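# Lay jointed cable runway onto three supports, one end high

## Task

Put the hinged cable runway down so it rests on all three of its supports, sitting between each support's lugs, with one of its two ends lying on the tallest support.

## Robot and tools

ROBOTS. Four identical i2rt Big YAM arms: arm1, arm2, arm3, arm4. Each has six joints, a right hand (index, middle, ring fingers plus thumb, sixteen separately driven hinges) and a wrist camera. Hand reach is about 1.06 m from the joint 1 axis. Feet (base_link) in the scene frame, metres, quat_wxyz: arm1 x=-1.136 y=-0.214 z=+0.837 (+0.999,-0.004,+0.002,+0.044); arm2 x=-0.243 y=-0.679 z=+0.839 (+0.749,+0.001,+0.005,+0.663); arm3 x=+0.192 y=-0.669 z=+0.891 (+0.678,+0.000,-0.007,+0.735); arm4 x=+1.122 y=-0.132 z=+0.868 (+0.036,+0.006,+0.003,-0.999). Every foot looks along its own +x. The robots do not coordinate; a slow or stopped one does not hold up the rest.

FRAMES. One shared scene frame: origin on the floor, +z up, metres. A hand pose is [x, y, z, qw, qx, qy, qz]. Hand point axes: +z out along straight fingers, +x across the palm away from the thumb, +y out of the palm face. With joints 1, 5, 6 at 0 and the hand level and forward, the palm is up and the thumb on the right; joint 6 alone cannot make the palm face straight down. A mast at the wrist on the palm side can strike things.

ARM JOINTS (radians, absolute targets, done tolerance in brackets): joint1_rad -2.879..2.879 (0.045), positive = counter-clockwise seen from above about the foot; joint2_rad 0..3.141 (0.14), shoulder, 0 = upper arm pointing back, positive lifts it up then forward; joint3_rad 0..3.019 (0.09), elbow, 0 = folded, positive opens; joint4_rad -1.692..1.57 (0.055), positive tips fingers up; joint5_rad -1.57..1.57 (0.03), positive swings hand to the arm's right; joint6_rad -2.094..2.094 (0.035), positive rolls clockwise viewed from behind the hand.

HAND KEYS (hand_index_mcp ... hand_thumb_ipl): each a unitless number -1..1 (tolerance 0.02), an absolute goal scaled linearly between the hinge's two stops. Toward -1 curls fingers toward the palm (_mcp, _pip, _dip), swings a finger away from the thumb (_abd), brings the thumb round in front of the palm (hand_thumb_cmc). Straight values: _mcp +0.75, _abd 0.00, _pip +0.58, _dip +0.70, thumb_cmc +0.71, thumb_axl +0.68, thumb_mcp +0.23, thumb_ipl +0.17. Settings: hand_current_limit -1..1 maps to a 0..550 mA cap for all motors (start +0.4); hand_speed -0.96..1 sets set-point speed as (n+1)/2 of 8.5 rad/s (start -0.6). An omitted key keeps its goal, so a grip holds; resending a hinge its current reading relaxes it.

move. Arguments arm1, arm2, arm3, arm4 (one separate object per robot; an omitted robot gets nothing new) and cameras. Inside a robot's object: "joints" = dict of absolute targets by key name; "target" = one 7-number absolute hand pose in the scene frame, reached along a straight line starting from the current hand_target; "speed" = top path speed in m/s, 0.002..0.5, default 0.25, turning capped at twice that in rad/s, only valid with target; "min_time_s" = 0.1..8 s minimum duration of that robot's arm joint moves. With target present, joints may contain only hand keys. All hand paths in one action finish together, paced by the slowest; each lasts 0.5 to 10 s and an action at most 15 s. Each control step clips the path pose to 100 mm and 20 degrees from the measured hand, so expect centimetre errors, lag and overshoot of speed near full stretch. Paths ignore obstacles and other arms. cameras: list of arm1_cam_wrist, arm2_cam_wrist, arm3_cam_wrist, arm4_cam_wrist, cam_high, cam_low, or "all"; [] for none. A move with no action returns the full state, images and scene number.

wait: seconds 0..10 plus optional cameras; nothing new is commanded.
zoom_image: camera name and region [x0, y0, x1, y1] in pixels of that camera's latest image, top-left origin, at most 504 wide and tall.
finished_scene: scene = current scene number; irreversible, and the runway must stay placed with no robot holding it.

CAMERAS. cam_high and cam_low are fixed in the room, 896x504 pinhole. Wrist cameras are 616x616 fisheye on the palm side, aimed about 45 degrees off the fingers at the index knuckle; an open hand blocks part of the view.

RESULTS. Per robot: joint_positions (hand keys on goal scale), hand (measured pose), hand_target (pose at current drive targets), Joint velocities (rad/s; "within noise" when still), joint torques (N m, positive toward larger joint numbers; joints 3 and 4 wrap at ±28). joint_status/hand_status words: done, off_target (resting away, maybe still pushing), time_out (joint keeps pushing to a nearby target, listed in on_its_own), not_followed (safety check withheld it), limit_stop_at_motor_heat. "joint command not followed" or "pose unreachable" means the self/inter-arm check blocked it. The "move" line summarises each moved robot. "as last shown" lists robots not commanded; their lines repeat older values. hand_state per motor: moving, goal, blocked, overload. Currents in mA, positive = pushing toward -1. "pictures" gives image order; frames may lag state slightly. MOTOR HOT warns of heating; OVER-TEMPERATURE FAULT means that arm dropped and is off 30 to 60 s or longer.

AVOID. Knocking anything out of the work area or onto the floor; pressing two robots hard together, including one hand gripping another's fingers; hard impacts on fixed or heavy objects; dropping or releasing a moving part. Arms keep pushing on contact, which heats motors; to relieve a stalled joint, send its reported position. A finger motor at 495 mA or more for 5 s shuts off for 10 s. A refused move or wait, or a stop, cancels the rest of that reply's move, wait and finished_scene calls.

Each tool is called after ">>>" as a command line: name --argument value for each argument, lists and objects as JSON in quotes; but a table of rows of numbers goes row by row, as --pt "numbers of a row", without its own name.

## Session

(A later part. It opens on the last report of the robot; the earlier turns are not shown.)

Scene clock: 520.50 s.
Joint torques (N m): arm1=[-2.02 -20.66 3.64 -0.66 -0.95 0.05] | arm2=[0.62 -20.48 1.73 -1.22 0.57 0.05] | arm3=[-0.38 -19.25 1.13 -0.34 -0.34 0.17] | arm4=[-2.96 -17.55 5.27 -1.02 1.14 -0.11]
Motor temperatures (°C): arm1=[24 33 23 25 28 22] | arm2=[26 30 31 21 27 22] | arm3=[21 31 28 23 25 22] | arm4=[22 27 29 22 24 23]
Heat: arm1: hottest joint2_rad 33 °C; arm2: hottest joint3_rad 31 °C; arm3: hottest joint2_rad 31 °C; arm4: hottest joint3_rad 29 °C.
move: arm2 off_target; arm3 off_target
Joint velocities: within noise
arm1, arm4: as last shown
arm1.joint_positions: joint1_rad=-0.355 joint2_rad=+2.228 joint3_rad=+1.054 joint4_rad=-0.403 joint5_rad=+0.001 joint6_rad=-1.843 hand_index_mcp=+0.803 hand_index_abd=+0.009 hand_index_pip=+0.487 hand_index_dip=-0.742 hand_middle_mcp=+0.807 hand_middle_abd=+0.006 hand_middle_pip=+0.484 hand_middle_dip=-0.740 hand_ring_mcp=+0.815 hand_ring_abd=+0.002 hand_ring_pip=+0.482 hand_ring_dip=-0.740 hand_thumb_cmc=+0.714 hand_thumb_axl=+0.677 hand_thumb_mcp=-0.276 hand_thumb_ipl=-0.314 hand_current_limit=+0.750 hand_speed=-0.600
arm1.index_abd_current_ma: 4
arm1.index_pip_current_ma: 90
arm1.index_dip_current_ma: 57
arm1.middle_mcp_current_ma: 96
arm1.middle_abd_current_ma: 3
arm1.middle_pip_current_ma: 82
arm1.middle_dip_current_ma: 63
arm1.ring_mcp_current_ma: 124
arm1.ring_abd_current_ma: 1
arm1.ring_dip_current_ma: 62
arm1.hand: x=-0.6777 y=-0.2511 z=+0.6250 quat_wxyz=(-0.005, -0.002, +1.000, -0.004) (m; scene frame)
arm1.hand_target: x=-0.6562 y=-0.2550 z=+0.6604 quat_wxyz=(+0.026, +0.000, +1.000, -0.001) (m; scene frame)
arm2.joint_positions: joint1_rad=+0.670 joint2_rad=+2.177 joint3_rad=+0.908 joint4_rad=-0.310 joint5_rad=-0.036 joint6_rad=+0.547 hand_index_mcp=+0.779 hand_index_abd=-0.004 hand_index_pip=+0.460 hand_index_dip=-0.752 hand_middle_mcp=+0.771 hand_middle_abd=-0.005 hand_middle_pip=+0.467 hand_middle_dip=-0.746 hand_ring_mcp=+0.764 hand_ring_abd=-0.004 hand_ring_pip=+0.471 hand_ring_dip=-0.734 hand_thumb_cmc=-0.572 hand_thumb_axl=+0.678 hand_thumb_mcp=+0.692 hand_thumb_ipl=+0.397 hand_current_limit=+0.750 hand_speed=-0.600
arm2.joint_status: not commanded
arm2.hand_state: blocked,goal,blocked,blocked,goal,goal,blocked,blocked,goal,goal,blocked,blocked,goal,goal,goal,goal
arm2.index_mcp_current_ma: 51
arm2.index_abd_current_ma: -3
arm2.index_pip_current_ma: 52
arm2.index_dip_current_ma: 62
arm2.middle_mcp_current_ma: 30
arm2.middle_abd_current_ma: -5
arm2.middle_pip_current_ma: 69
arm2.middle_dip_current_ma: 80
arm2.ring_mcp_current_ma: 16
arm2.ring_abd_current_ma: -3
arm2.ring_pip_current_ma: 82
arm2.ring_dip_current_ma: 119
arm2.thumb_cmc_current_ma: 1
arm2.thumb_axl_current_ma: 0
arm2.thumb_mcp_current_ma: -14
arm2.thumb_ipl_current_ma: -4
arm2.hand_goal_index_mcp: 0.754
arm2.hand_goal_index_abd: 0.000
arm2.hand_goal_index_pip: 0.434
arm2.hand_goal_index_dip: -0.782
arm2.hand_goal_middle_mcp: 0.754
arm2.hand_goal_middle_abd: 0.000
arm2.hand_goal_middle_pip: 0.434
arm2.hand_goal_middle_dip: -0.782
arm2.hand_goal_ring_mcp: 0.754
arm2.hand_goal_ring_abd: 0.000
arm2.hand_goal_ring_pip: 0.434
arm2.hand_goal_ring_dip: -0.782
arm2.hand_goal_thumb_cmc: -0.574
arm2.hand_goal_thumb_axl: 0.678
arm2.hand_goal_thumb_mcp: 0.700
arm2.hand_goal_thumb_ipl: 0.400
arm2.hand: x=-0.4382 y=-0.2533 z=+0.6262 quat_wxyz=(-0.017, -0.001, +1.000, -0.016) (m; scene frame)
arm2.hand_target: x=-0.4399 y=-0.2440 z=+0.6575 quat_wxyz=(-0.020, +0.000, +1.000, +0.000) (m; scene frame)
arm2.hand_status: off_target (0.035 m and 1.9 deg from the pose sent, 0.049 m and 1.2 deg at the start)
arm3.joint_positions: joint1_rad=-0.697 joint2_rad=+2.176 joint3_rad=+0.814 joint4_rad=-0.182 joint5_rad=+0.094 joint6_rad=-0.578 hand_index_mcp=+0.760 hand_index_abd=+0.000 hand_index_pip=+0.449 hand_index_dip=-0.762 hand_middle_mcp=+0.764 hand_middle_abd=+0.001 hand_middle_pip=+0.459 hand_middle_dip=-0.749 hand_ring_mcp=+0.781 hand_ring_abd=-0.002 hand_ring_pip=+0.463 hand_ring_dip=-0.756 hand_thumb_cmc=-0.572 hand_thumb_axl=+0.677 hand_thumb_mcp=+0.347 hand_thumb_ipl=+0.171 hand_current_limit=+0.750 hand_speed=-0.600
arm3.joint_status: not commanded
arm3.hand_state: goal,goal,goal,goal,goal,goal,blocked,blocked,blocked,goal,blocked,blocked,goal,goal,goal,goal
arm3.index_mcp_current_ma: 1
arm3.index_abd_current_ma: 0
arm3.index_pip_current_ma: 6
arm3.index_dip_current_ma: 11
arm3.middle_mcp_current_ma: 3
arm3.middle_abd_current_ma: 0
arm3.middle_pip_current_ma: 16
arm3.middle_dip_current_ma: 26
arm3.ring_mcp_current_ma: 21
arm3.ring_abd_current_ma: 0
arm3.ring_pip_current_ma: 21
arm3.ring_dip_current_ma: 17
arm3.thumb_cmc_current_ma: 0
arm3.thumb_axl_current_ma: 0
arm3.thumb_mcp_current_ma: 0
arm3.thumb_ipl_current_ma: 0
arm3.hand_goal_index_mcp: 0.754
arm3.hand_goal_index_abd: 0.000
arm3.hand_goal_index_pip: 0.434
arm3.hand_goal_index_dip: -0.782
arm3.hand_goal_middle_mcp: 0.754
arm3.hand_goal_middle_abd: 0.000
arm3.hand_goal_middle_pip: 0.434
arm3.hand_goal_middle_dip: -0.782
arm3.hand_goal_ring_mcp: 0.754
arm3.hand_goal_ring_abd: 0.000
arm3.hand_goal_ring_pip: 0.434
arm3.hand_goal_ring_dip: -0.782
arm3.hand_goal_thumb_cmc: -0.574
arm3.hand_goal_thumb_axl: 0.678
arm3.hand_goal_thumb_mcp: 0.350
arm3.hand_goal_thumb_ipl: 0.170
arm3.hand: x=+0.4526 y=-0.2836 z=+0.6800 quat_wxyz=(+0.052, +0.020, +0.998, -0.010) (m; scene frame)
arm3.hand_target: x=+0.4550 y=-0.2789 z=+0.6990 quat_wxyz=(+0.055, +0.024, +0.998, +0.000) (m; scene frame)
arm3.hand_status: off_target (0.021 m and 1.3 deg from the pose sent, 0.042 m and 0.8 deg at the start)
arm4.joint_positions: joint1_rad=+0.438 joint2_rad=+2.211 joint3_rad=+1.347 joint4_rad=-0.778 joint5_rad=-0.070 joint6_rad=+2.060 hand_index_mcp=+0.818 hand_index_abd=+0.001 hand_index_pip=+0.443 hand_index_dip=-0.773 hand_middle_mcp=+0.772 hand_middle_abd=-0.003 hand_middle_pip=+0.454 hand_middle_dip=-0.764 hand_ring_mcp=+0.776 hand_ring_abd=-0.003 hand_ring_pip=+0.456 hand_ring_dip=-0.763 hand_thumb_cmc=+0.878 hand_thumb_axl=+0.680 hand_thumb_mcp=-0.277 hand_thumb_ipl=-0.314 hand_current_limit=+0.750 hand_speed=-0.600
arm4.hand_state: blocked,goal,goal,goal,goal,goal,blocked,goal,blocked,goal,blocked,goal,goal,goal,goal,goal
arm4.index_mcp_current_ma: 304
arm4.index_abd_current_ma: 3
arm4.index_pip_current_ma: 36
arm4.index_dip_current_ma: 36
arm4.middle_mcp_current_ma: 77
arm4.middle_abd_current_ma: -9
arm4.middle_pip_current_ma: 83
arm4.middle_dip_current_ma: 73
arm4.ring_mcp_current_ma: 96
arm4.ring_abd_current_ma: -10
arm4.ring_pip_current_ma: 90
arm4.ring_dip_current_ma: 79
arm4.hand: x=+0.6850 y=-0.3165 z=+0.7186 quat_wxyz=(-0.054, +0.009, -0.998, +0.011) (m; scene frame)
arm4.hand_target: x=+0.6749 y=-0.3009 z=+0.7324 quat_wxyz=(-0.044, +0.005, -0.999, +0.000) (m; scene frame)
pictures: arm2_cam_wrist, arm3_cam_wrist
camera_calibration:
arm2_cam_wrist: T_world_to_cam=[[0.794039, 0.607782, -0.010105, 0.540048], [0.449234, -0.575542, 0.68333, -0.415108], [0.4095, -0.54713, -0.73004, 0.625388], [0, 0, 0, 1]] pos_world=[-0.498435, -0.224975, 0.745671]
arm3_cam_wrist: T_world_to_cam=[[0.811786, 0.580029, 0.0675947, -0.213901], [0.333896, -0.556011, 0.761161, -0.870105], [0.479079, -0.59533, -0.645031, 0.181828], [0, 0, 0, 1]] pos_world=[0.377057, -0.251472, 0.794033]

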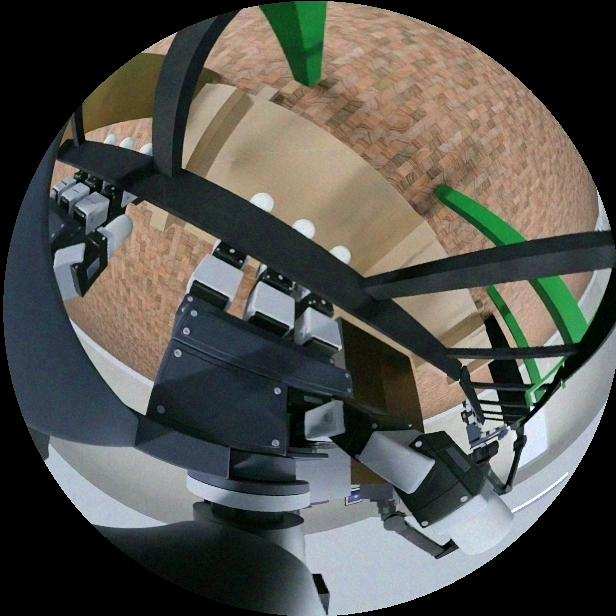

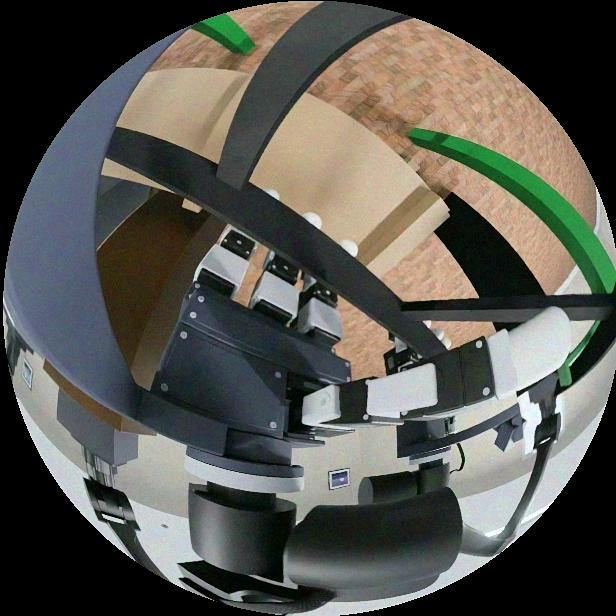

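>>> move --arm1 '{"target": [-0.672, -0.252, 0.612, 0.0, 0, 1, 0], "speed": 0.05}' --arm4 '{"target": [0.682, -0.314, 0.705, -0.05, 0.005, -0.9987, 0], "speed": 0.05}' --arm3 '{"target": [0.455, -0.279, 0.712, 0.055, 0.0236, 0.9983, 0], "speed": 0.05}' --arm2 '{"target": [-0.44, -0.244, 0.668, -0.02, 0, 0.9998, 0], "speed": 0.05}' --cameras '["arm1_cam_wrist", "arm4_cam_wrist"]'

Scene clock: 522.43 s.
Joint torques (N m): arm1=[-1.85 -13.39 4.79 0.42 -0.26 0.06] | arm2=[0.5 -21.71 1.48 -1.65 0.59 0.05] | arm3=[-0.32 -20.6 1.05 -0.64 -0.42 0.17] | arm4=[-0.85 -14.68 6.35 -0.36 0.48 0]
Motor temperatures (°C): arm1=[24 33 23 25 28 22] | arm2=[26 30 31 21 27 22] | arm3=[21 31 28 23 25 22] | arm4=[22 27 29 22 24 23]
Heat: arm1: hottest joint2_rad 33 °C; arm2: hottest joint3_rad 31 °C; arm3: hottest joint2_rad 31 °C; arm4: hottest joint3_rad 29 °C.
move: arm1 done; arm2 off_target; arm3 off_target; arm4 done
Joint velocities: within noise
arm1.joint_positions: joint1_rad=-0.355 joint2_rad=+2.250 joint3_rad=+1.057 joint4_rad=-0.386 joint5_rad=-0.003 joint6_rad=-1.843 hand_index_mcp=+0.756 hand_index_abd=+0.003 hand_index_pip=+0.438 hand_index_dip=-0.778 hand_middle_mcp=+0.758 hand_middle_abd=+0.003 hand_middle_pip=+0.438 hand_middle_dip=-0.778 hand_ring_mcp=+0.775 hand_ring_abd=+0.002 hand_ring_pip=+0.438 hand_ring_dip=-0.778 hand_thumb_cmc=+0.714 hand_thumb_axl=+0.677 hand_thumb_mcp=-0.276 hand_thumb_ipl=-0.314 hand_current_limit=+0.750 hand_speed=-0.600
arm1.joint_status: not commanded
arm1.hand_state: goal,goal,goal,goal,goal,goal,goal,goal,blocked,goal,goal,goal,goal,goal,goal,goal
arm1.index_mcp_current_ma: 1
arm1.index_abd_current_ma: 1
arm1.index_pip_current_ma: 2
arm1.index_dip_current_ma: 1
arm1.middle_mcp_current_ma: 1
arm1.middle_abd_current_ma: 1
arm1.middle_pip_current_ma: 1
arm1.middle_dip_current_ma: 1
arm1.ring_mcp_current_ma: 22
arm1.ring_abd_current_ma: 0
arm1.ring_pip_current_ma: 1
arm1.ring_dip_current_ma: 1
arm1.thumb_cmc_current_ma: 0
arm1.thumb_axl_current_ma: 0
arm1.thumb_mcp_current_ma: 0
arm1.thumb_ipl_current_ma: 1
arm1.hand_goal_index_mcp: 0.754
arm1.hand_goal_index_abd: 0.000
arm1.hand_goal_index_pip: 0.434
arm1.hand_goal_index_dip: -0.782
arm1.hand_goal_middle_mcp: 0.754
arm1.hand_goal_middle_abd: 0.000
arm1.hand_goal_middle_pip: 0.434
arm1.hand_goal_middle_dip: -0.782
arm1.hand_goal_ring_mcp: 0.754
arm1.hand_goal_ring_abd: 0.000
arm1.hand_goal_ring_pip: 0.434
arm1.hand_goal_ring_dip: -0.782
arm1.hand_goal_thumb_cmc: 0.714
arm1.hand_goal_thumb_axl: 0.678
arm1.hand_goal_thumb_mcp: -0.276
arm1.hand_goal_thumb_ipl: -0.316
arm1.hand: x=-0.6793 y=-0.2501 z=+0.6162 quat_wxyz=(-0.005, -0.002, +1.000, -0.002) (m; scene frame)
arm1.hand_target: x=-0.6722 y=-0.2520 z=+0.6122 quat_wxyz=(+0.000, +0.000, +1.000, +0.000) (m; scene frame)
arm1.hand_status: done (0.009 m and 0.7 deg from the pose sent, 0.014 m and 0.7 deg at the start)
arm2.joint_positions: joint1_rad=+0.670 joint2_rad=+2.173 joint3_rad=+0.908 joint4_rad=-0.317 joint5_rad=-0.036 joint6_rad=+0.547 hand_index_mcp=+0.783 hand_index_abd=-0.004 hand_index_pip=+0.466 hand_index_dip=-0.750 hand_middle_mcp=+0.774 hand_middle_abd=-0.006 hand_middle_pip=+0.475 hand_middle_dip=-0.735 hand_ring_mcp=+0.766 hand_ring_abd=-0.005 hand_ring_pip=+0.483 hand_ring_dip=-0.716 hand_thumb_cmc=-0.572 hand_thumb_axl=+0.678 hand_thumb_mcp=+0.692 hand_thumb_ipl=+0.397 hand_current_limit=+0.750 hand_speed=-0.600
arm2.joint_status: not commanded
arm2.hand_state: blocked,goal,blocked,blocked,goal,goal,blocked,blocked,goal,goal,blocked,blocked,goal,goal,goal,goal
arm2.index_mcp_current_ma: 64
arm2.index_abd_current_ma: -3
arm2.index_pip_current_ma: 67
arm2.index_dip_current_ma: 69
arm2.middle_mcp_current_ma: 38
arm2.middle_abd_current_ma: -5
arm2.middle_pip_current_ma: 94
arm2.middle_dip_current_ma: 114
arm2.ring_mcp_current_ma: 18
arm2.ring_abd_current_ma: -4
arm2.ring_pip_current_ma: 119
arm2.ring_dip_current_ma: 182
arm2.thumb_cmc_current_ma: 1
arm2.thumb_axl_current_ma: 0
arm2.thumb_mcp_current_ma: -14
arm2.thumb_ipl_current_ma: -4
arm2.hand_goal_index_mcp: 0.754
arm2.hand_goal_index_abd: 0.000
arm2.hand_goal_index_pip: 0.434
arm2.hand_goal_index_dip: -0.782
arm2.hand_goal_middle_mcp: 0.754
arm2.hand_goal_middle_abd: 0.000
arm2.hand_goal_middle_pip: 0.434
arm2.hand_goal_middle_dip: -0.782
arm2.hand_goal_ring_mcp: 0.754
arm2.hand_goal_ring_abd: 0.000
arm2.hand_goal_ring_pip: 0.434
arm2.hand_goal_ring_dip: -0.782
arm2.hand_goal_thumb_cmc: -0.574
arm2.hand_goal_thumb_axl: 0.678
arm2.hand_goal_thumb_mcp: 0.700
arm2.hand_goal_thumb_ipl: 0.400
arm2.hand: x=-0.4383 y=-0.2535 z=+0.6276 quat_wxyz=(-0.017, -0.001, +1.000, -0.017) (m; scene frame)
arm2.hand_target: x=-0.4398 y=-0.2440 z=+0.6644 quat_wxyz=(-0.020, +0.000, +1.000, +0.000) (m; scene frame)
arm2.hand_status: off_target (0.041 m and 2.0 deg from the pose sent, 0.043 m and 1.9 deg at the start)
arm3.joint_positions: joint1_rad=-0.697 joint2_rad=+2.158 joint3_rad=+0.809 joint4_rad=-0.202 joint5_rad=+0.096 joint6_rad=-0.578 hand_index_mcp=+0.765 hand_index_abd=+0.001 hand_index_pip=+0.460 hand_index_dip=-0.745 hand_middle_mcp=+0.769 hand_middle_abd=+0.002 hand_middle_pip=+0.470 hand_middle_dip=-0.734 hand_ring_mcp=+0.787 hand_ring_abd=-0.001 hand_ring_pip=+0.474 hand_ring_dip=-0.744 hand_thumb_cmc=-0.572 hand_thumb_axl=+0.677 hand_thumb_mcp=+0.347 hand_thumb_ipl=+0.171 hand_current_limit=+0.750 hand_speed=-0.600
arm3.joint_status: not commanded
arm3.hand_state: goal,goal,blocked,blocked,goal,goal,blocked,blocked,blocked,goal,blocked,blocked,goal,goal,goal,goal
arm3.index_mcp_current_ma: 4
arm3.index_abd_current_ma: 0
arm3.index_pip_current_ma: 17
arm3.index_dip_current_ma: 33
arm3.middle_mcp_current_ma: 7
arm3.middle_abd_current_ma: 0
arm3.middle_pip_current_ma: 30
arm3.middle_dip_current_ma: 51
arm3.ring_mcp_current_ma: 29
arm3.ring_abd_current_ma: 0
arm3.ring_pip_current_ma: 36
arm3.ring_dip_current_ma: 34
arm3.thumb_cmc_current_ma: 0
arm3.thumb_axl_current_ma: 0
arm3.thumb_mcp_current_ma: 0
arm3.thumb_ipl_current_ma: 0
arm3.hand_goal_index_mcp: 0.754
arm3.hand_goal_index_abd: 0.000
arm3.hand_goal_index_pip: 0.434
arm3.hand_goal_index_dip: -0.782
arm3.hand_goal_middle_mcp: 0.754
arm3.hand_goal_middle_abd: 0.000
arm3.hand_goal_middle_pip: 0.434
arm3.hand_goal_middle_dip: -0.782
arm3.hand_goal_ring_mcp: 0.754
arm3.hand_goal_ring_abd: 0.000
arm3.hand_goal_ring_pip: 0.434
arm3.hand_goal_ring_dip: -0.782
arm3.hand_goal_thumb_cmc: -0.574
arm3.hand_goal_thumb_axl: 0.678
arm3.hand_goal_thumb_mcp: 0.350
arm3.hand_goal_thumb_ipl: 0.170
arm3.hand: x=+0.4520 y=-0.2850 z=+0.6855 quat_wxyz=(+0.051, +0.020, +0.998, -0.013) (m; scene frame)
arm3.hand_target: x=+0.4550 y=-0.2789 z=+0.7103 quat_wxyz=(+0.055, +0.023, +0.998, +0.000) (m; scene frame)
arm3.hand_status: off_target (0.027 m and 1.7 deg from the pose sent, 0.032 m and 1.3 deg at the start)
arm4.joint_positions: joint1_rad=+0.441 joint2_rad=+2.229 joint3_rad=+1.348 joint4_rad=-0.759 joint5_rad=-0.060 joint6_rad=+2.074 hand_index_mcp=+0.769 hand_index_abd=+0.000 hand_index_pip=+0.437 hand_index_dip=-0.779 hand_middle_mcp=+0.755 hand_middle_abd=-0.003 hand_middle_pip=+0.437 hand_middle_dip=-0.778 hand_ring_mcp=+0.755 hand_ring_abd=-0.003 hand_ring_pip=+0.437 hand_ring_dip=-0.778 hand_thumb_cmc=+0.878 hand_thumb_axl=+0.679 hand_thumb_mcp=-0.277 hand_thumb_ipl=-0.314 hand_current_limit=+0.750 hand_speed=-0.600
arm4.joint_status: not commanded
arm4.hand_state: goal,goal,goal,goal,goal,goal,goal,goal,goal,goal,goal,goal,goal,goal,goal,goal
arm4.index_mcp_current_ma: 64
arm4.index_abd_current_ma: -1
arm4.index_pip_current_ma: 10
arm4.index_dip_current_ma: 13
arm4.middle_mcp_current_ma: 4
arm4.middle_abd_current_ma: -9
arm4.middle_pip_current_ma: 12
arm4.middle_dip_current_ma: 15
arm4.ring_mcp_current_ma: 4
arm4.ring_abd_current_ma: -9
arm4.ring_pip_current_ma: 11
arm4.ring_dip_current_ma: 13
arm4.thumb_cmc_current_ma: -5
arm4.thumb_axl_current_ma: 6
arm4.thumb_mcp_current_ma: -6
arm4.thumb_ipl_current_ma: 7
arm4.hand_goal_index_mcp: 0.754
arm4.hand_goal_index_abd: 0.000
arm4.hand_goal_index_pip: 0.434
arm4.hand_goal_index_dip: -0.782
arm4.hand_goal_middle_mcp: 0.754
arm4.hand_goal_middle_abd: 0.000
arm4.hand_goal_middle_pip: 0.434
arm4.hand_goal_middle_dip: -0.782
arm4.hand_goal_ring_mcp: 0.754
arm4.hand_goal_ring_abd: 0.000
arm4.hand_goal_ring_pip: 0.434
arm4.hand_goal_ring_dip: -0.782
arm4.hand_goal_thumb_cmc: 0.880
arm4.hand_goal_thumb_axl: 0.678
arm4.hand_goal_thumb_mcp: -0.276
arm4.hand_goal_thumb_ipl: -0.316
arm4.hand: x=+0.6860 y=-0.3165 z=+0.7097 quat_wxyz=(-0.051, +0.004, -0.999, +0.006) (m; scene frame)
arm4.hand_target: x=+0.6821 y=-0.3139 z=+0.7050 quat_wxyz=(-0.050, +0.005, -0.999, +0.000) (m; scene frame)
arm4.hand_status: done (0.007 m and 0.8 deg from the pose sent, 0.014 m and 1.4 deg at the start)
pictures: arm1_cam_wrist, arm4_cam_wrist
camera_calibration:
arm1_cam_wrist: T_world_to_cam=[[0.816304, 0.577623, 0.000615192, 0.733332], [0.391668, -0.554293, 0.734408, -0.377053], [0.424552, -0.599259, -0.678708, 0.679735], [0, 0, 0, 1]] pos_world=[-0.739524, -0.22525, 0.737801]
arm4_cam_wrist: T_world_to_cam=[[0.76132, 0.647278, 0.0377343, -0.306091], [0.387215, -0.500575, 0.774267, -1.01691], [0.520055, -0.574854, -0.631733, 0.0339508], [0, 0, 0, 1]] pos_world=[0.60914, -0.291399, 0.820361]

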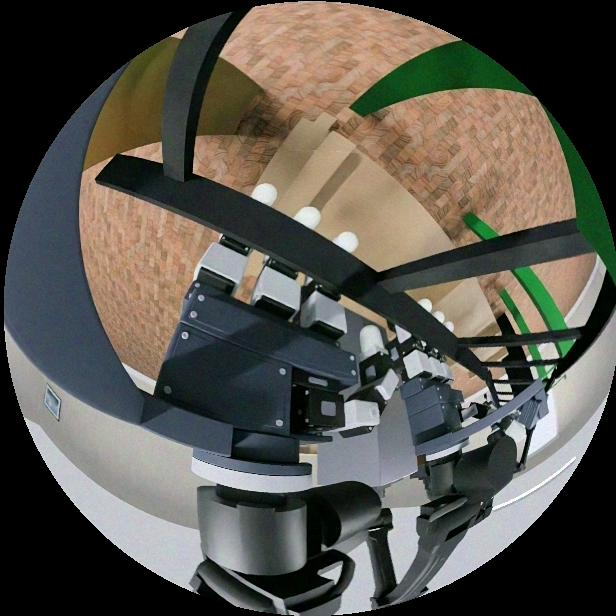

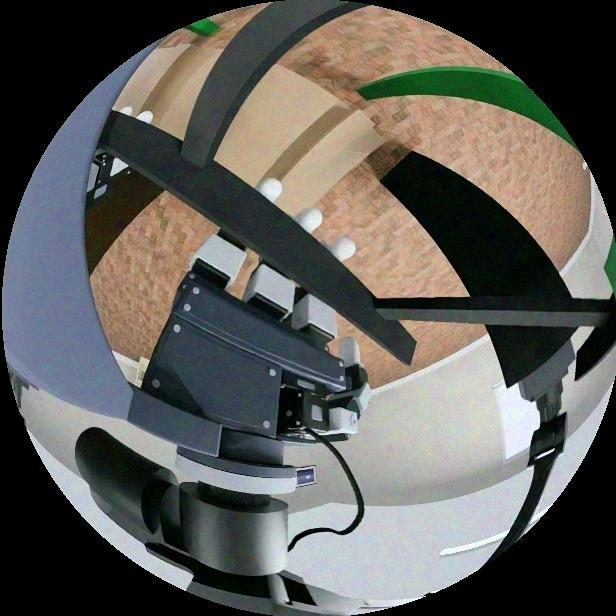

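>>> move --arm1 '{"target": [-0.672, -0.252, 0.575, 0.0, 0, 1, 0], "speed": 0.08}' --arm4 '{"target": [0.682, -0.314, 0.665, -0.05, 0.005, -0.9987, 0], "speed": 0.08}' --arm2 '{"target": [-0.44, -0.244, 0.67, 0.01, 0, 1, 0], "speed": 0.05}' --cameras '["arm1_cam_wrist", "arm4_cam_wrist"]'

Scene clock: 523.93 s.
Joint torques (N m): arm1=[-1.73 -14.15 3.86 0.35 -0.42 0.08] | arm2=[0.91 -21.48 2.48 -2.32 1.33 0.25] | arm3=[-0.38 -20.19 1.13 -0.4 -0.48 0.17] | arm4=[-1.14 -15.5 6.01 -0.24 0.29 -0.04]
Motor temperatures (°C): arm1=[24 33 23 25 27 22] | arm2=[26 30 30 21 27 22] | arm3=[21 32 28 23 25 22] | arm4=[22 27 29 22 24 23]
Heat: arm1: hottest joint2_rad 33 °C; arm2: hottest joint2_rad 30 °C; arm3: hottest joint2_rad 32 °C; arm4: hottest joint3_rad 29 °C.
move: arm1 done; arm2 off_target; arm4 done
Joint velocities: within noise
arm1.joint_positions: joint1_rad=-0.356 joint2_rad=+2.350 joint3_rad=+1.095 joint4_rad=-0.323 joint5_rad=+0.001 joint6_rad=-1.844 hand_index_mcp=+0.756 hand_index_abd=+0.003 hand_index_pip=+0.438 hand_index_dip=-0.778 hand_middle_mcp=+0.755 hand_middle_abd=+0.003 hand_middle_pip=+0.437 hand_middle_dip=-0.778 hand_ring_mcp=+0.752 hand_ring_abd=+0.002 hand_ring_pip=+0.437 hand_ring_dip=-0.778 hand_thumb_cmc=+0.714 hand_thumb_axl=+0.677 hand_thumb_mcp=-0.277 hand_thumb_ipl=-0.314 hand_current_limit=+0.750 hand_speed=-0.600
arm1.joint_status: not commanded
arm1.hand_state: goal,goal,goal,goal,goal,goal,goal,goal,goal,goal,goal,goal,goal,goal,goal,goal
arm1.index_mcp_current_ma: 0
arm1.index_abd_current_ma: 1
arm1.index_pip_current_ma: 1
arm1.index_dip_current_ma: 1
arm1.middle_mcp_current_ma: 0
arm1.middle_abd_current_ma: 1
arm1.middle_pip_current_ma: 1
arm1.middle_dip_current_ma: 1
arm1.ring_mcp_current_ma: -1
arm1.ring_abd_current_ma: 0
arm1.ring_pip_current_ma: 1
arm1.ring_dip_current_ma: 1
arm1.thumb_cmc_current_ma: 0
arm1.thumb_axl_current_ma: 0
arm1.thumb_mcp_current_ma: 0
arm1.thumb_ipl_current_ma: 1
arm1.hand_goal_index_mcp: 0.754
arm1.hand_goal_index_abd: 0.000
arm1.hand_goal_index_pip: 0.434
arm1.hand_goal_index_dip: -0.782
arm1.hand_goal_middle_mcp: 0.754
arm1.hand_goal_middle_abd: 0.000
arm1.hand_goal_middle_pip: 0.434
arm1.hand_goal_middle_dip: -0.782
arm1.hand_goal_ring_mcp: 0.754
arm1.hand_goal_ring_abd: 0.000
arm1.hand_goal_ring_pip: 0.434
arm1.hand_goal_ring_dip: -0.782
arm1.hand_goal_thumb_cmc: 0.714
arm1.hand_goal_thumb_axl: 0.678
arm1.hand_goal_thumb_mcp: -0.276
arm1.hand_goal_thumb_ipl: -0.316
arm1.hand: x=-0.6777 y=-0.2520 z=+0.5776 quat_wxyz=(-0.005, -0.002, +1.000, -0.004) (m; scene frame)
arm1.hand_target: x=-0.6721 y=-0.2521 z=+0.5751 quat_wxyz=(+0.000, +0.000, +1.000, +0.000) (m; scene frame)
arm1.hand_status: done (0.006 m and 0.8 deg from the pose sent, 0.042 m and 0.7 deg at the start)
arm2.joint_positions: joint1_rad=+0.689 joint2_rad=+2.173 joint3_rad=+0.919 joint4_rad=-0.349 joint5_rad=-0.001 joint6_rad=+0.547 hand_index_mcp=+0.796 hand_index_abd=-0.008 hand_index_pip=+0.489 hand_index_dip=-0.719 hand_middle_mcp=+0.778 hand_middle_abd=-0.010 hand_middle_pip=+0.488 hand_middle_dip=-0.719 hand_ring_mcp=+0.760 hand_ring_abd=-0.008 hand_ring_pip=+0.485 hand_ring_dip=-0.710 hand_thumb_cmc=-0.572 hand_thumb_axl=+0.678 hand_thumb_mcp=+0.692 hand_thumb_ipl=+0.397 hand_current_limit=+0.750 hand_speed=-0.600
arm2.joint_status: not commanded
arm2.hand_state: blocked,goal,blocked,blocked,blocked,goal,blocked,blocked,goal,goal,blocked,blocked,goal,goal,goal,goal
arm2.index_mcp_current_ma: 107
arm2.index_abd_current_ma: -9
arm2.index_pip_current_ma: 141
arm2.index_dip_current_ma: 172
arm2.middle_mcp_current_ma: 50
arm2.middle_abd_current_ma: -11
arm2.middle_pip_current_ma: 135
arm2.middle_dip_current_ma: 170
arm2.ring_mcp_current_ma: 8
arm2.ring_abd_current_ma: -9
arm2.ring_pip_current_ma: 128
arm2.ring_dip_current_ma: 207
arm2.thumb_cmc_current_ma: 1
arm2.thumb_axl_current_ma: 0
arm2.thumb_mcp_current_ma: -13
arm2.thumb_ipl_current_ma: -4
arm2.hand_goal_index_mcp: 0.754
arm2.hand_goal_index_abd: 0.000
arm2.hand_goal_index_pip: 0.434
arm2.hand_goal_index_dip: -0.782
arm2.hand_goal_middle_mcp: 0.754
arm2.hand_goal_middle_abd: 0.000
arm2.hand_goal_middle_pip: 0.434
arm2.hand_goal_middle_dip: -0.782
arm2.hand_goal_ring_mcp: 0.754
arm2.hand_goal_ring_abd: 0.000
arm2.hand_goal_ring_pip: 0.434
arm2.hand_goal_ring_dip: -0.782
arm2.hand_goal_thumb_cmc: -0.574
arm2.hand_goal_thumb_axl: 0.678
arm2.hand_goal_thumb_mcp: 0.700
arm2.hand_goal_thumb_ipl: 0.400
arm2.hand: x=-0.4402 y=-0.2550 z=+0.6299 quat_wxyz=(+0.004, -0.011, +1.000, -0.017) (m; scene frame)
arm2.hand_target: x=-0.4399 y=-0.2440 z=+0.6668 quat_wxyz=(+0.009, +0.000, +1.000, +0.001) (m; scene frame)
arm2.hand_status: off_target (0.042 m and 2.4 deg from the pose sent, 0.043 m and 3.6 deg at the start)
arm3: as last shown
arm3.joint_positions: joint1_rad=-0.697 joint2_rad=+2.153 joint3_rad=+0.808 joint4_rad=-0.207 joint5_rad=+0.098 joint6_rad=-0.578 hand_index_mcp=+0.765 hand_index_abd=+0.004 hand_index_pip=+0.470 hand_index_dip=-0.723 hand_middle_mcp=+0.771 hand_middle_abd=+0.003 hand_middle_pip=+0.480 hand_middle_dip=-0.717 hand_ring_mcp=+0.795 hand_ring_abd=-0.001 hand_ring_pip=+0.480 hand_ring_dip=-0.738 hand_thumb_cmc=-0.572 hand_thumb_axl=+0.677 hand_thumb_mcp=+0.347 hand_thumb_ipl=+0.171 hand_current_limit=+0.750 hand_speed=-0.600
arm3.index_abd_current_ma: 1
arm3.index_pip_current_ma: 30
arm3.index_dip_current_ma: 73
arm3.middle_mcp_current_ma: 9
arm3.middle_pip_current_ma: 46
arm3.middle_dip_current_ma: 88
arm3.ring_mcp_current_ma: 43
arm3.ring_pip_current_ma: 48
arm3.ring_dip_current_ma: 45
arm3.hand: x=+0.4520 y=-0.2855 z=+0.6868 quat_wxyz=(+0.051, +0.020, +0.998, -0.014) (m; scene frame)
arm3.hand_target: x=+0.4550 y=-0.2790 z=+0.7103 quat_wxyz=(+0.055, +0.024, +0.998, +0.000) (m; scene frame)
arm4.joint_positions: joint1_rad=+0.445 joint2_rad=+2.322 joint3_rad=+1.365 joint4_rad=-0.698 joint5_rad=-0.055 joint6_rad=+2.079 hand_index_mcp=+0.752 hand_index_abd=+0.000 hand_index_pip=+0.436 hand_index_dip=-0.779 hand_middle_mcp=+0.754 hand_middle_abd=-0.002 hand_middle_pip=+0.437 hand_middle_dip=-0.778 hand_ring_mcp=+0.754 hand_ring_abd=-0.003 hand_ring_pip=+0.437 hand_ring_dip=-0.778 hand_thumb_cmc=+0.894 hand_thumb_axl=+0.681 hand_thumb_mcp=-0.267 hand_thumb_ipl=-0.324 hand_current_limit=+0.750 hand_speed=-0.600
arm4.joint_status: not commanded
arm4.hand_state: goal,goal,goal,goal,goal,goal,goal,goal,goal,goal,goal,goal,goal,goal,goal,goal
arm4.index_mcp_current_ma: -6
arm4.index_abd_current_ma: 0
arm4.index_pip_current_ma: 8
arm4.index_dip_current_ma: 12
arm4.middle_mcp_current_ma: 0
arm4.middle_abd_current_ma: -7
arm4.middle_pip_current_ma: 11
arm4.middle_dip_current_ma: 14
arm4.ring_mcp_current_ma: 0
arm4.ring_abd_current_ma: -8
arm4.ring_pip_current_ma: 10
arm4.ring_dip_current_ma: 13
arm4.thumb_cmc_current_ma: 59
arm4.thumb_axl_current_ma: 13
arm4.thumb_mcp_current_ma: 47
arm4.thumb_ipl_current_ma: -40
arm4.hand_goal_index_mcp: 0.754
arm4.hand_goal_index_abd: 0.000
arm4.hand_goal_index_pip: 0.434
arm4.hand_goal_index_dip: -0.782
arm4.hand_goal_middle_mcp: 0.754
arm4.hand_goal_middle_abd: 0.000
arm4.hand_goal_middle_pip: 0.434
arm4.hand_goal_middle_dip: -0.782
arm4.hand_goal_ring_mcp: 0.754
arm4.hand_goal_ring_abd: 0.000
arm4.hand_goal_ring_pip: 0.434
arm4.hand_goal_ring_dip: -0.782
arm4.hand_goal_thumb_cmc: 0.880
arm4.hand_goal_thumb_axl: 0.678
arm4.hand_goal_thumb_mcp: -0.276
arm4.hand_goal_thumb_ipl: -0.316
arm4.hand: x=+0.6905 y=-0.3155 z=+0.6662 quat_wxyz=(-0.056, +0.003, -0.998, +0.001) (m; scene frame)
arm4.hand_target: x=+0.6821 y=-0.3140 z=+0.6652 quat_wxyz=(-0.050, +0.005, -0.999, +0.000) (m; scene frame)
arm4.hand_status: done (0.009 m and 0.7 deg from the pose sent, 0.045 m and 0.8 deg at the start)
pictures: arm1_cam_wrist, arm4_cam_wrist
camera_calibration:
arm1_cam_wrist: T_world_to_cam=[[0.816283, 0.57765, -0.0014653, 0.734328], [0.391193, -0.55093, 0.737187, -0.351401], [0.425028, -0.602326, -0.675688, 0.649534], [0, 0, 0, 1]] pos_world=[-0.738024, -0.22655, 0.699006]
arm4_cam_wrist: T_world_to_cam=[[0.761082, 0.646536, 0.0523963, -0.318288], [0.37951, -0.509341, 0.772363, -0.980584], [0.526048, -0.567946, -0.633017, 0.00366915], [0, 0, 0, 1]] pos_world=[0.612455, -0.291583, 0.776366]

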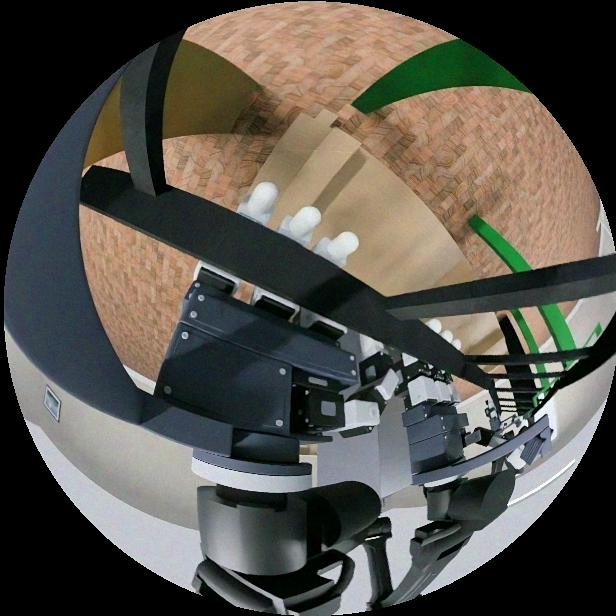

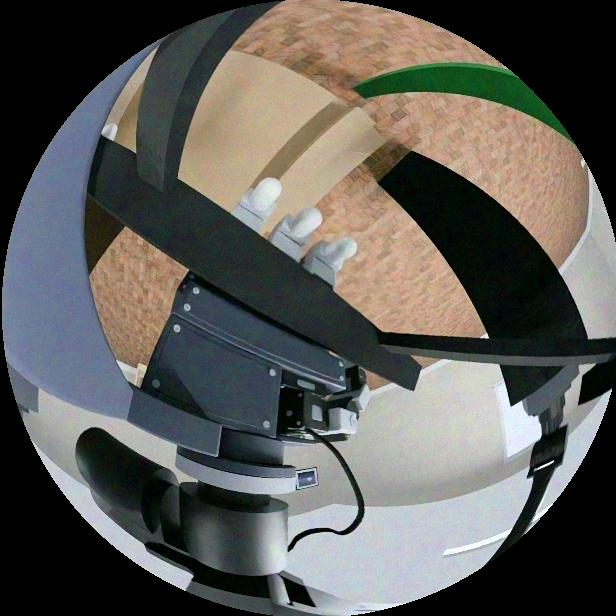

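>>> move --arm1 '{"target": [-0.672, -0.355, 0.573, 0.0, 0, 1, 0], "speed": 0.15}' --arm4 '{"target": [0.682, -0.42, 0.662, -0.05, 0.005, -0.9987, 0], "speed": 0.15}' --cameras '["arm1_cam_wrist", "arm4_cam_wrist"]'

Scene clock: 525.77 s.
Joint torques (N m): arm1=[-2.43 -15.03 5.27 -0.21 -0.16 -0.11] | arm2=[0.79 -21.42 2.48 -2.28 1.33 0.24] | arm3=[-0.32 -20.19 1.13 -0.4 -0.49 0.17] | arm4=[-0.38 -17.2 8.27 -0.81 -0.15 0.17]
Motor temperatures (°C): arm1=[24 33 23 25 27 22] | arm2=[26 30 30 21 27 22] | arm3=[21 32 28 23 25 22] | arm4=[22 27 29 22 24 23]
Heat: arm1: hottest joint2_rad 33 °C; arm2: hottest joint2_rad 30 °C; arm3: hottest joint2_rad 32 °C; arm4: hottest joint3_rad 29 °C.
move: arm1 done; arm4 off_target
Joint velocities: within noise
arm1.joint_positions: joint1_rad=-0.550 joint2_rad=+2.391 joint3_rad=+1.208 joint4_rad=-0.390 joint5_rad=-0.006 joint6_rad=-2.023 hand_index_mcp=+0.755 hand_index_abd=+0.003 hand_index_pip=+0.438 hand_index_dip=-0.778 hand_middle_mcp=+0.755 hand_middle_abd=+0.003 hand_middle_pip=+0.437 hand_middle_dip=-0.778 hand_ring_mcp=+0.752 hand_ring_abd=+0.002 hand_ring_pip=+0.437 hand_ring_dip=-0.778 hand_thumb_cmc=+0.714 hand_thumb_axl=+0.677 hand_thumb_mcp=-0.277 hand_thumb_ipl=-0.314 hand_current_limit=+0.750 hand_speed=-0.600
arm1.joint_status: not commanded
arm1.hand_state: goal,goal,goal,goal,goal,goal,goal,goal,goal,goal,goal,goal,goal,goal,goal,goal
arm1.index_mcp_current_ma: 0
arm1.index_abd_current_ma: 1
arm1.index_pip_current_ma: 1
arm1.index_dip_current_ma: 1
arm1.middle_mcp_current_ma: 0
arm1.middle_abd_current_ma: 1
arm1.middle_pip_current_ma: 1
arm1.middle_dip_current_ma: 1
arm1.ring_mcp_current_ma: -1
arm1.ring_abd_current_ma: 0
arm1.ring_pip_current_ma: 1
arm1.ring_dip_current_ma: 1
arm1.thumb_cmc_current_ma: 0
arm1.thumb_axl_current_ma: 0
arm1.thumb_mcp_current_ma: 0
arm1.thumb_ipl_current_ma: 1
arm1.hand_goal_index_mcp: 0.754
arm1.hand_goal_index_abd: 0.000
arm1.hand_goal_index_pip: 0.434
arm1.hand_goal_index_dip: -0.782
arm1.hand_goal_middle_mcp: 0.754
arm1.hand_goal_middle_abd: 0.000
arm1.hand_goal_middle_pip: 0.434
arm1.hand_goal_middle_dip: -0.782
arm1.hand_goal_ring_mcp: 0.754
arm1.hand_goal_ring_abd: 0.000
arm1.hand_goal_ring_pip: 0.434
arm1.hand_goal_ring_dip: -0.782
arm1.hand_goal_thumb_cmc: 0.714
arm1.hand_goal_thumb_axl: 0.678
arm1.hand_goal_thumb_mcp: -0.276
arm1.hand_goal_thumb_ipl: -0.316
arm1.hand: x=-0.6751 y=-0.3491 z=+0.5755 quat_wxyz=(-0.001, +0.005, +1.000, -0.001) (m; scene frame)
arm1.hand_target: x=-0.6722 y=-0.3550 z=+0.5730 quat_wxyz=(+0.000, +0.000, +1.000, +0.000) (m; scene frame)
arm1.hand_status: done (0.007 m and 0.6 deg from the pose sent, 0.103 m and 0.7 deg at the start)
arm2, arm3: as last shown
arm2.joint_positions: joint1_rad=+0.689 joint2_rad=+2.173 joint3_rad=+0.919 joint4_rad=-0.350 joint5_rad=-0.001 joint6_rad=+0.547 hand_index_mcp=+0.796 hand_index_abd=-0.008 hand_index_pip=+0.489 hand_index_dip=-0.719 hand_middle_mcp=+0.778 hand_middle_abd=-0.010 hand_middle_pip=+0.488 hand_middle_dip=-0.719 hand_ring_mcp=+0.760 hand_ring_abd=-0.008 hand_ring_pip=+0.485 hand_ring_dip=-0.710 hand_thumb_cmc=-0.572 hand_thumb_axl=+0.678 hand_thumb_mcp=+0.692 hand_thumb_ipl=+0.397 hand_current_limit=+0.750 hand_speed=-0.600
arm2.ring_pip_current_ma: 125
arm2.ring_dip_current_ma: 204
arm2.hand: x=-0.4401 y=-0.2551 z=+0.6299 quat_wxyz=(+0.004, -0.011, +1.000, -0.017) (m; scene frame)
arm2.hand_target: x=-0.4398 y=-0.2441 z=+0.6667 quat_wxyz=(+0.009, +0.000, +1.000, +0.001) (m; scene frame)
arm3.hand: x=+0.4521 y=-0.2854 z=+0.6870 quat_wxyz=(+0.051, +0.020, +0.998, -0.014) (m; scene frame)
arm3.hand_target: x=+0.4550 y=-0.2789 z=+0.7103 quat_wxyz=(+0.055, +0.024, +0.998, +0.000) (m; scene frame)
arm4.joint_positions: joint1_rad=+0.590 joint2_rad=+2.411 joint3_rad=+1.542 joint4_rad=-0.801 joint5_rad=-0.101 joint6_rad=+2.079 hand_index_mcp=+0.752 hand_index_abd=+0.000 hand_index_pip=+0.436 hand_index_dip=-0.779 hand_middle_mcp=+0.754 hand_middle_abd=-0.002 hand_middle_pip=+0.437 hand_middle_dip=-0.778 hand_ring_mcp=+0.754 hand_ring_abd=-0.003 hand_ring_pip=+0.437 hand_ring_dip=-0.778 hand_thumb_cmc=+0.883 hand_thumb_axl=+0.680 hand_thumb_mcp=-0.277 hand_thumb_ipl=-0.318 hand_current_limit=+0.750 hand_speed=-0.600
arm4.joint_status: not commanded
arm4.hand_state: goal,goal,goal,goal,goal,goal,goal,goal,goal,goal,goal,goal,goal,goal,goal,goal
arm4.index_mcp_current_ma: -6
arm4.index_abd_current_ma: 0
arm4.index_pip_current_ma: 8
arm4.index_dip_current_ma: 12
arm4.middle_mcp_current_ma: 0
arm4.middle_abd_current_ma: -7
arm4.middle_pip_current_ma: 11
arm4.middle_dip_current_ma: 14
arm4.ring_mcp_current_ma: 0
arm4.ring_abd_current_ma: -8
arm4.ring_pip_current_ma: 9
arm4.ring_dip_current_ma: 13
arm4.thumb_cmc_current_ma: 9
arm4.thumb_axl_current_ma: 7
arm4.thumb_mcp_current_ma: -3
arm4.thumb_ipl_current_ma: -10
arm4.hand_goal_index_mcp: 0.754
arm4.hand_goal_index_abd: 0.000
arm4.hand_goal_index_pip: 0.434
arm4.hand_goal_index_dip: -0.782
arm4.hand_goal_middle_mcp: 0.754
arm4.hand_goal_middle_abd: 0.000
arm4.hand_goal_middle_pip: 0.434
arm4.hand_goal_middle_dip: -0.782
arm4.hand_goal_ring_mcp: 0.754
arm4.hand_goal_ring_abd: 0.000
arm4.hand_goal_ring_pip: 0.434
arm4.hand_goal_ring_dip: -0.782
arm4.hand_goal_thumb_cmc: 0.880
arm4.hand_goal_thumb_axl: 0.678
arm4.hand_goal_thumb_mcp: -0.276
arm4.hand_goal_thumb_ipl: -0.316
arm4.hand: x=+0.6939 y=-0.4085 z=+0.6570 quat_wxyz=(-0.075, +0.074, -0.994, +0.013) (m; scene frame)
arm4.hand_target: x=+0.6820 y=-0.4193 z=+0.6623 quat_wxyz=(-0.066, +0.068, -0.995, +0.020) (m; scene frame)
arm4.hand_status: off_target (0.017 m and 8.5 deg from the pose sent, 0.105 m and 0.7 deg at the start; a joint's target at an end of its range on 44 of 48 steps)
pictures: arm1_cam_wrist, arm4_cam_wrist
camera_calibration:
arm1_cam_wrist: T_world_to_cam=[[0.824287, 0.566118, 0.00782071, 0.784373], [0.377425, -0.559734, 0.737731, -0.417155], [0.422021, -0.605151, -0.675049, 0.585127], [0, 0, 0, 1]] pos_world=[-0.736039, -0.323454, 0.696604]
arm4_cam_wrist: T_world_to_cam=[[0.661058, 0.748069, 0.0582649, -0.153268], [0.414573, -0.428866, 0.802622, -1.03346], [0.625405, -0.506425, -0.593635, -0.126544], [0, 0, 0, 1]] pos_world=[0.608905, -0.392646, 0.763288]

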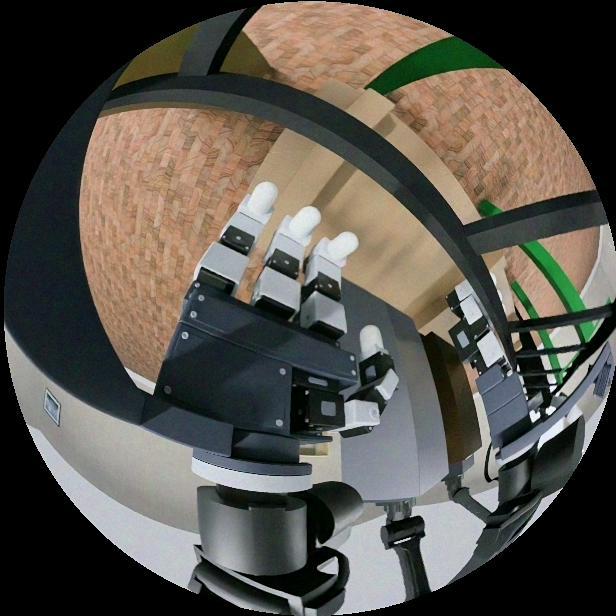

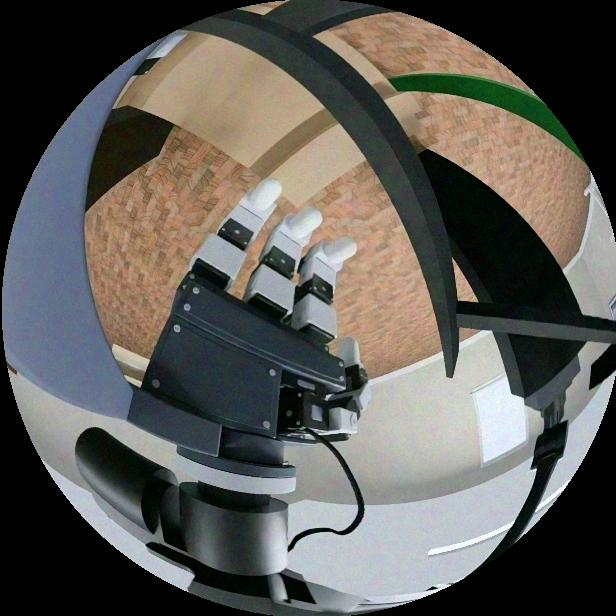

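>>> move --arm1 '{"target": [-0.69, -0.38, 0.82, 0.0, 0, 1, 0], "speed": 0.25}' --arm4 '{"target": [0.70, -0.45, 0.88, 0, -0.1737, 0.9848, 0], "speed": 0.25}' --cameras '["arm1_cam_wrist", "arm4_cam_wrist", "cam_high"]'

Scene clock: 527.93 s.
Joint torques (N m): arm1=[-2.96 -14.51 8.94 -0.38 -0.13 -0.1] | arm2=[0.73 -21.48 2.5 -2.26 1.32 0.25] | arm3=[-0.32 -20.13 1.13 -0.4 -0.49 0.17] | arm4=[0.15 -16.85 7.97 -0.43 0.18 -0.06]
Motor temperatures (°C): arm1=[24 32 23 25 27 22] | arm2=[26 30 30 21 27 22] | arm3=[21 32 28 23 25 22] | arm4=[22 27 29 22 24 23]
Heat: arm1: hottest joint2_rad 32 °C; arm2: hottest joint2_rad 30 °C; arm3: hottest joint2_rad 32 °C; arm4: hottest joint3_rad 29 °C.
move: arm1 off_target; arm4 done
Joint velocities: within noise
arm1.joint_positions: joint1_rad=-0.608 joint2_rad=+1.882 joint3_rad=+1.150 joint4_rad=-0.873 joint5_rad=-0.006 joint6_rad=-2.090 hand_index_mcp=+0.755 hand_index_abd=+0.003 hand_index_pip=+0.438 hand_index_dip=-0.778 hand_middle_mcp=+0.755 hand_middle_abd=+0.003 hand_middle_pip=+0.437 hand_middle_dip=-0.778 hand_ring_mcp=+0.752 hand_ring_abd=+0.002 hand_ring_pip=+0.437 hand_ring_dip=-0.778 hand_thumb_cmc=+0.714 hand_thumb_axl=+0.677 hand_thumb_mcp=-0.277 hand_thumb_ipl=-0.314 hand_current_limit=+0.750 hand_speed=-0.600
arm1.joint_status: not commanded
arm1.hand_state: goal,goal,goal,goal,goal,goal,goal,goal,goal,goal,goal,goal,goal,goal,goal,goal
arm1.index_mcp_current_ma: 0
arm1.index_abd_current_ma: 1
arm1.index_pip_current_ma: 1
arm1.index_dip_current_ma: 1
arm1.middle_mcp_current_ma: 0
arm1.middle_abd_current_ma: 1
arm1.middle_pip_current_ma: 1
arm1.middle_dip_current_ma: 1
arm1.ring_mcp_current_ma: -1
arm1.ring_abd_current_ma: 0
arm1.ring_pip_current_ma: 1
arm1.ring_dip_current_ma: 1
arm1.thumb_cmc_current_ma: 0
arm1.thumb_axl_current_ma: 0
arm1.thumb_mcp_current_ma: 0
arm1.thumb_ipl_current_ma: 1
arm1.hand_goal_index_mcp: 0.754
arm1.hand_goal_index_abd: 0.000
arm1.hand_goal_index_pip: 0.434
arm1.hand_goal_index_dip: -0.782
arm1.hand_goal_middle_mcp: 0.754
arm1.hand_goal_middle_abd: 0.000
arm1.hand_goal_middle_pip: 0.434
arm1.hand_goal_middle_dip: -0.782
arm1.hand_goal_ring_mcp: 0.754
arm1.hand_goal_ring_abd: 0.000
arm1.hand_goal_ring_pip: 0.434
arm1.hand_goal_ring_dip: -0.782
arm1.hand_goal_thumb_cmc: 0.714
arm1.hand_goal_thumb_axl: 0.678
arm1.hand_goal_thumb_mcp: -0.276
arm1.hand_goal_thumb_ipl: -0.316
arm1.hand: x=-0.6982 y=-0.3666 z=+0.8061 quat_wxyz=(-0.015, +0.001, +1.000, +0.007) (m; scene frame)
arm1.hand_target: x=-0.6904 y=-0.3798 z=+0.8199 quat_wxyz=(+0.000, +0.000, +1.000, +0.000) (m; scene frame)
arm1.hand_status: off_target (0.021 m and 1.9 deg from the pose sent, 0.247 m and 0.6 deg at the start)
arm2, arm3: as last shown
arm4.joint_positions: joint1_rad=+0.696 joint2_rad=+2.009 joint3_rad=+1.494 joint4_rad=-1.056 joint5_rad=+0.001 joint6_rad=+2.011 hand_index_mcp=+0.752 hand_index_abd=+0.000 hand_index_pip=+0.436 hand_index_dip=-0.779 hand_middle_mcp=+0.754 hand_middle_abd=-0.002 hand_middle_pip=+0.437 hand_middle_dip=-0.778 hand_ring_mcp=+0.754 hand_ring_abd=-0.003 hand_ring_pip=+0.437 hand_ring_dip=-0.778 hand_thumb_cmc=+0.882 hand_thumb_axl=+0.680 hand_thumb_mcp=-0.277 hand_thumb_ipl=-0.318 hand_current_limit=+0.750 hand_speed=-0.600
arm4.joint_status: not commanded
arm4.hand_state: goal,goal,goal,goal,goal,goal,goal,goal,goal,goal,goal,goal,goal,goal,goal,goal
arm4.index_mcp_current_ma: -6
arm4.index_abd_current_ma: 0
arm4.index_pip_current_ma: 8
arm4.index_dip_current_ma: 12
arm4.middle_mcp_current_ma: 0
arm4.middle_abd_current_ma: -7
arm4.middle_pip_current_ma: 11
arm4.middle_dip_current_ma: 14
arm4.ring_mcp_current_ma: 0
arm4.ring_abd_current_ma: -8
arm4.ring_pip_current_ma: 9
arm4.ring_dip_current_ma: 13
arm4.thumb_cmc_current_ma: 9
arm4.thumb_axl_current_ma: 7
arm4.thumb_mcp_current_ma: -5
arm4.thumb_ipl_current_ma: -9
arm4.hand_goal_index_mcp: 0.754
arm4.hand_goal_index_abd: 0.000
arm4.hand_goal_index_pip: 0.434
arm4.hand_goal_index_dip: -0.782
arm4.hand_goal_middle_mcp: 0.754
arm4.hand_goal_middle_abd: 0.000
arm4.hand_goal_middle_pip: 0.434
arm4.hand_goal_middle_dip: -0.782
arm4.hand_goal_ring_mcp: 0.754
arm4.hand_goal_ring_abd: 0.000
arm4.hand_goal_ring_pip: 0.434
arm4.hand_goal_ring_dip: -0.782
arm4.hand_goal_thumb_cmc: 0.880
arm4.hand_goal_thumb_axl: 0.678
arm4.hand_goal_thumb_mcp: -0.276
arm4.hand_goal_thumb_ipl: -0.316
arm4.hand: x=+0.7008 y=-0.4449 z=+0.8709 quat_wxyz=(-0.006, +0.163, -0.987, -0.002) (m; scene frame)
arm4.hand_target: x=+0.7000 y=-0.4500 z=+0.8801 quat_wxyz=(+0.000, +0.173, -0.985, +0.000) (m; scene frame)
arm4.hand_status: done (0.010 m and 1.4 deg from the pose sent, 0.227 m and 14.4 deg at the start)
pictures: arm1_cam_wrist, arm4_cam_wrist, cam_high
camera_calibration:
arm1_cam_wrist: T_world_to_cam=[[0.819933, 0.57243, -0.00583329, 0.821778], [0.401995, -0.568492, 0.717786, -0.558335], [0.407567, -0.590881, -0.696239, 0.752213], [0, 0, 0, 1]] pos_world=[-0.755931, -0.343352, 0.929279]
arm4_cam_wrist: T_world_to_cam=[[0.519165, 0.854401, -0.0215964, 0.0732334], [0.593022, -0.341915, 0.728985, -1.24594], [0.615461, -0.391271, -0.684189, 0.114826], [0, 0, 0, 1]] pos_world=[0.630181, -0.44365, 0.988418]

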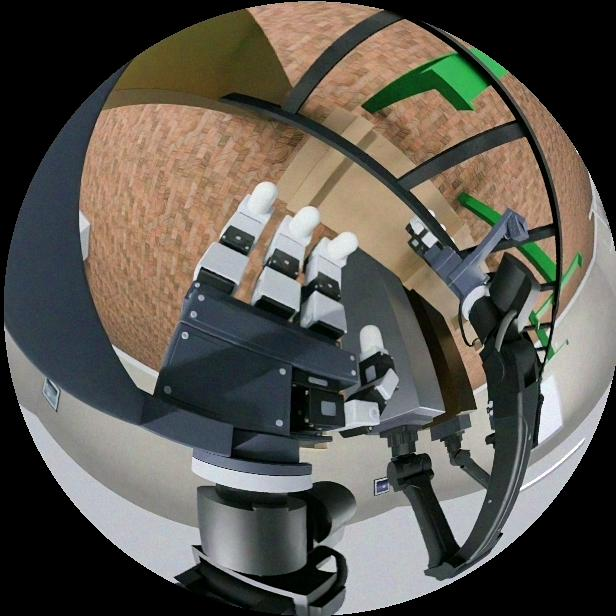

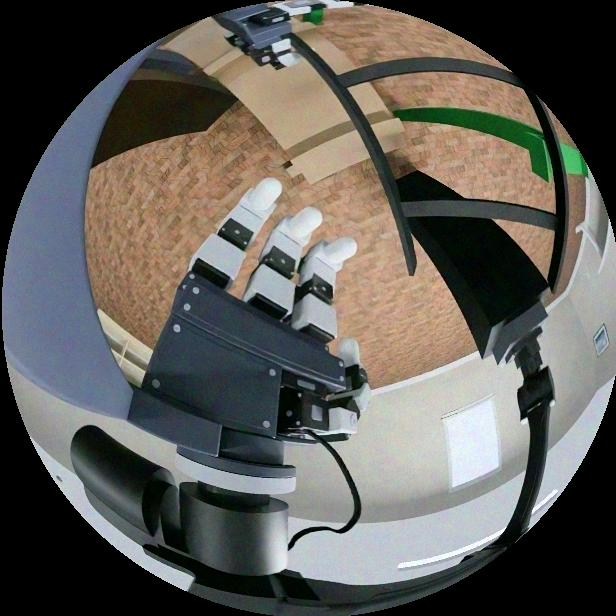

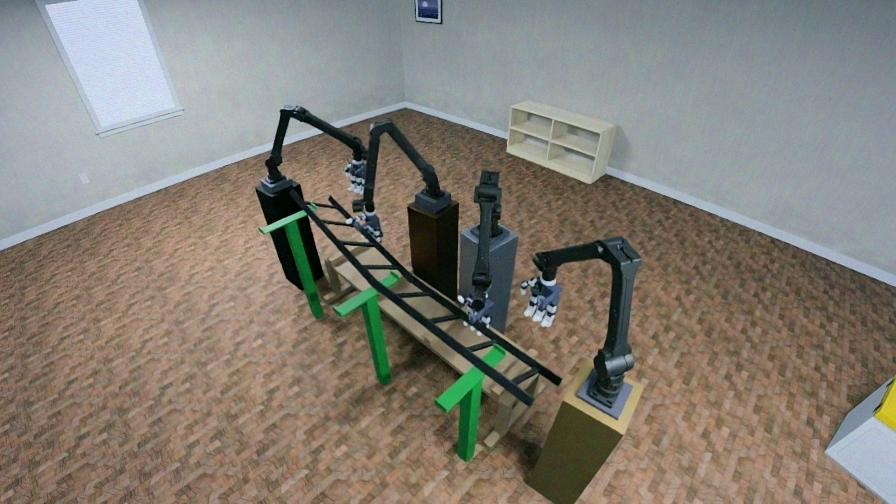

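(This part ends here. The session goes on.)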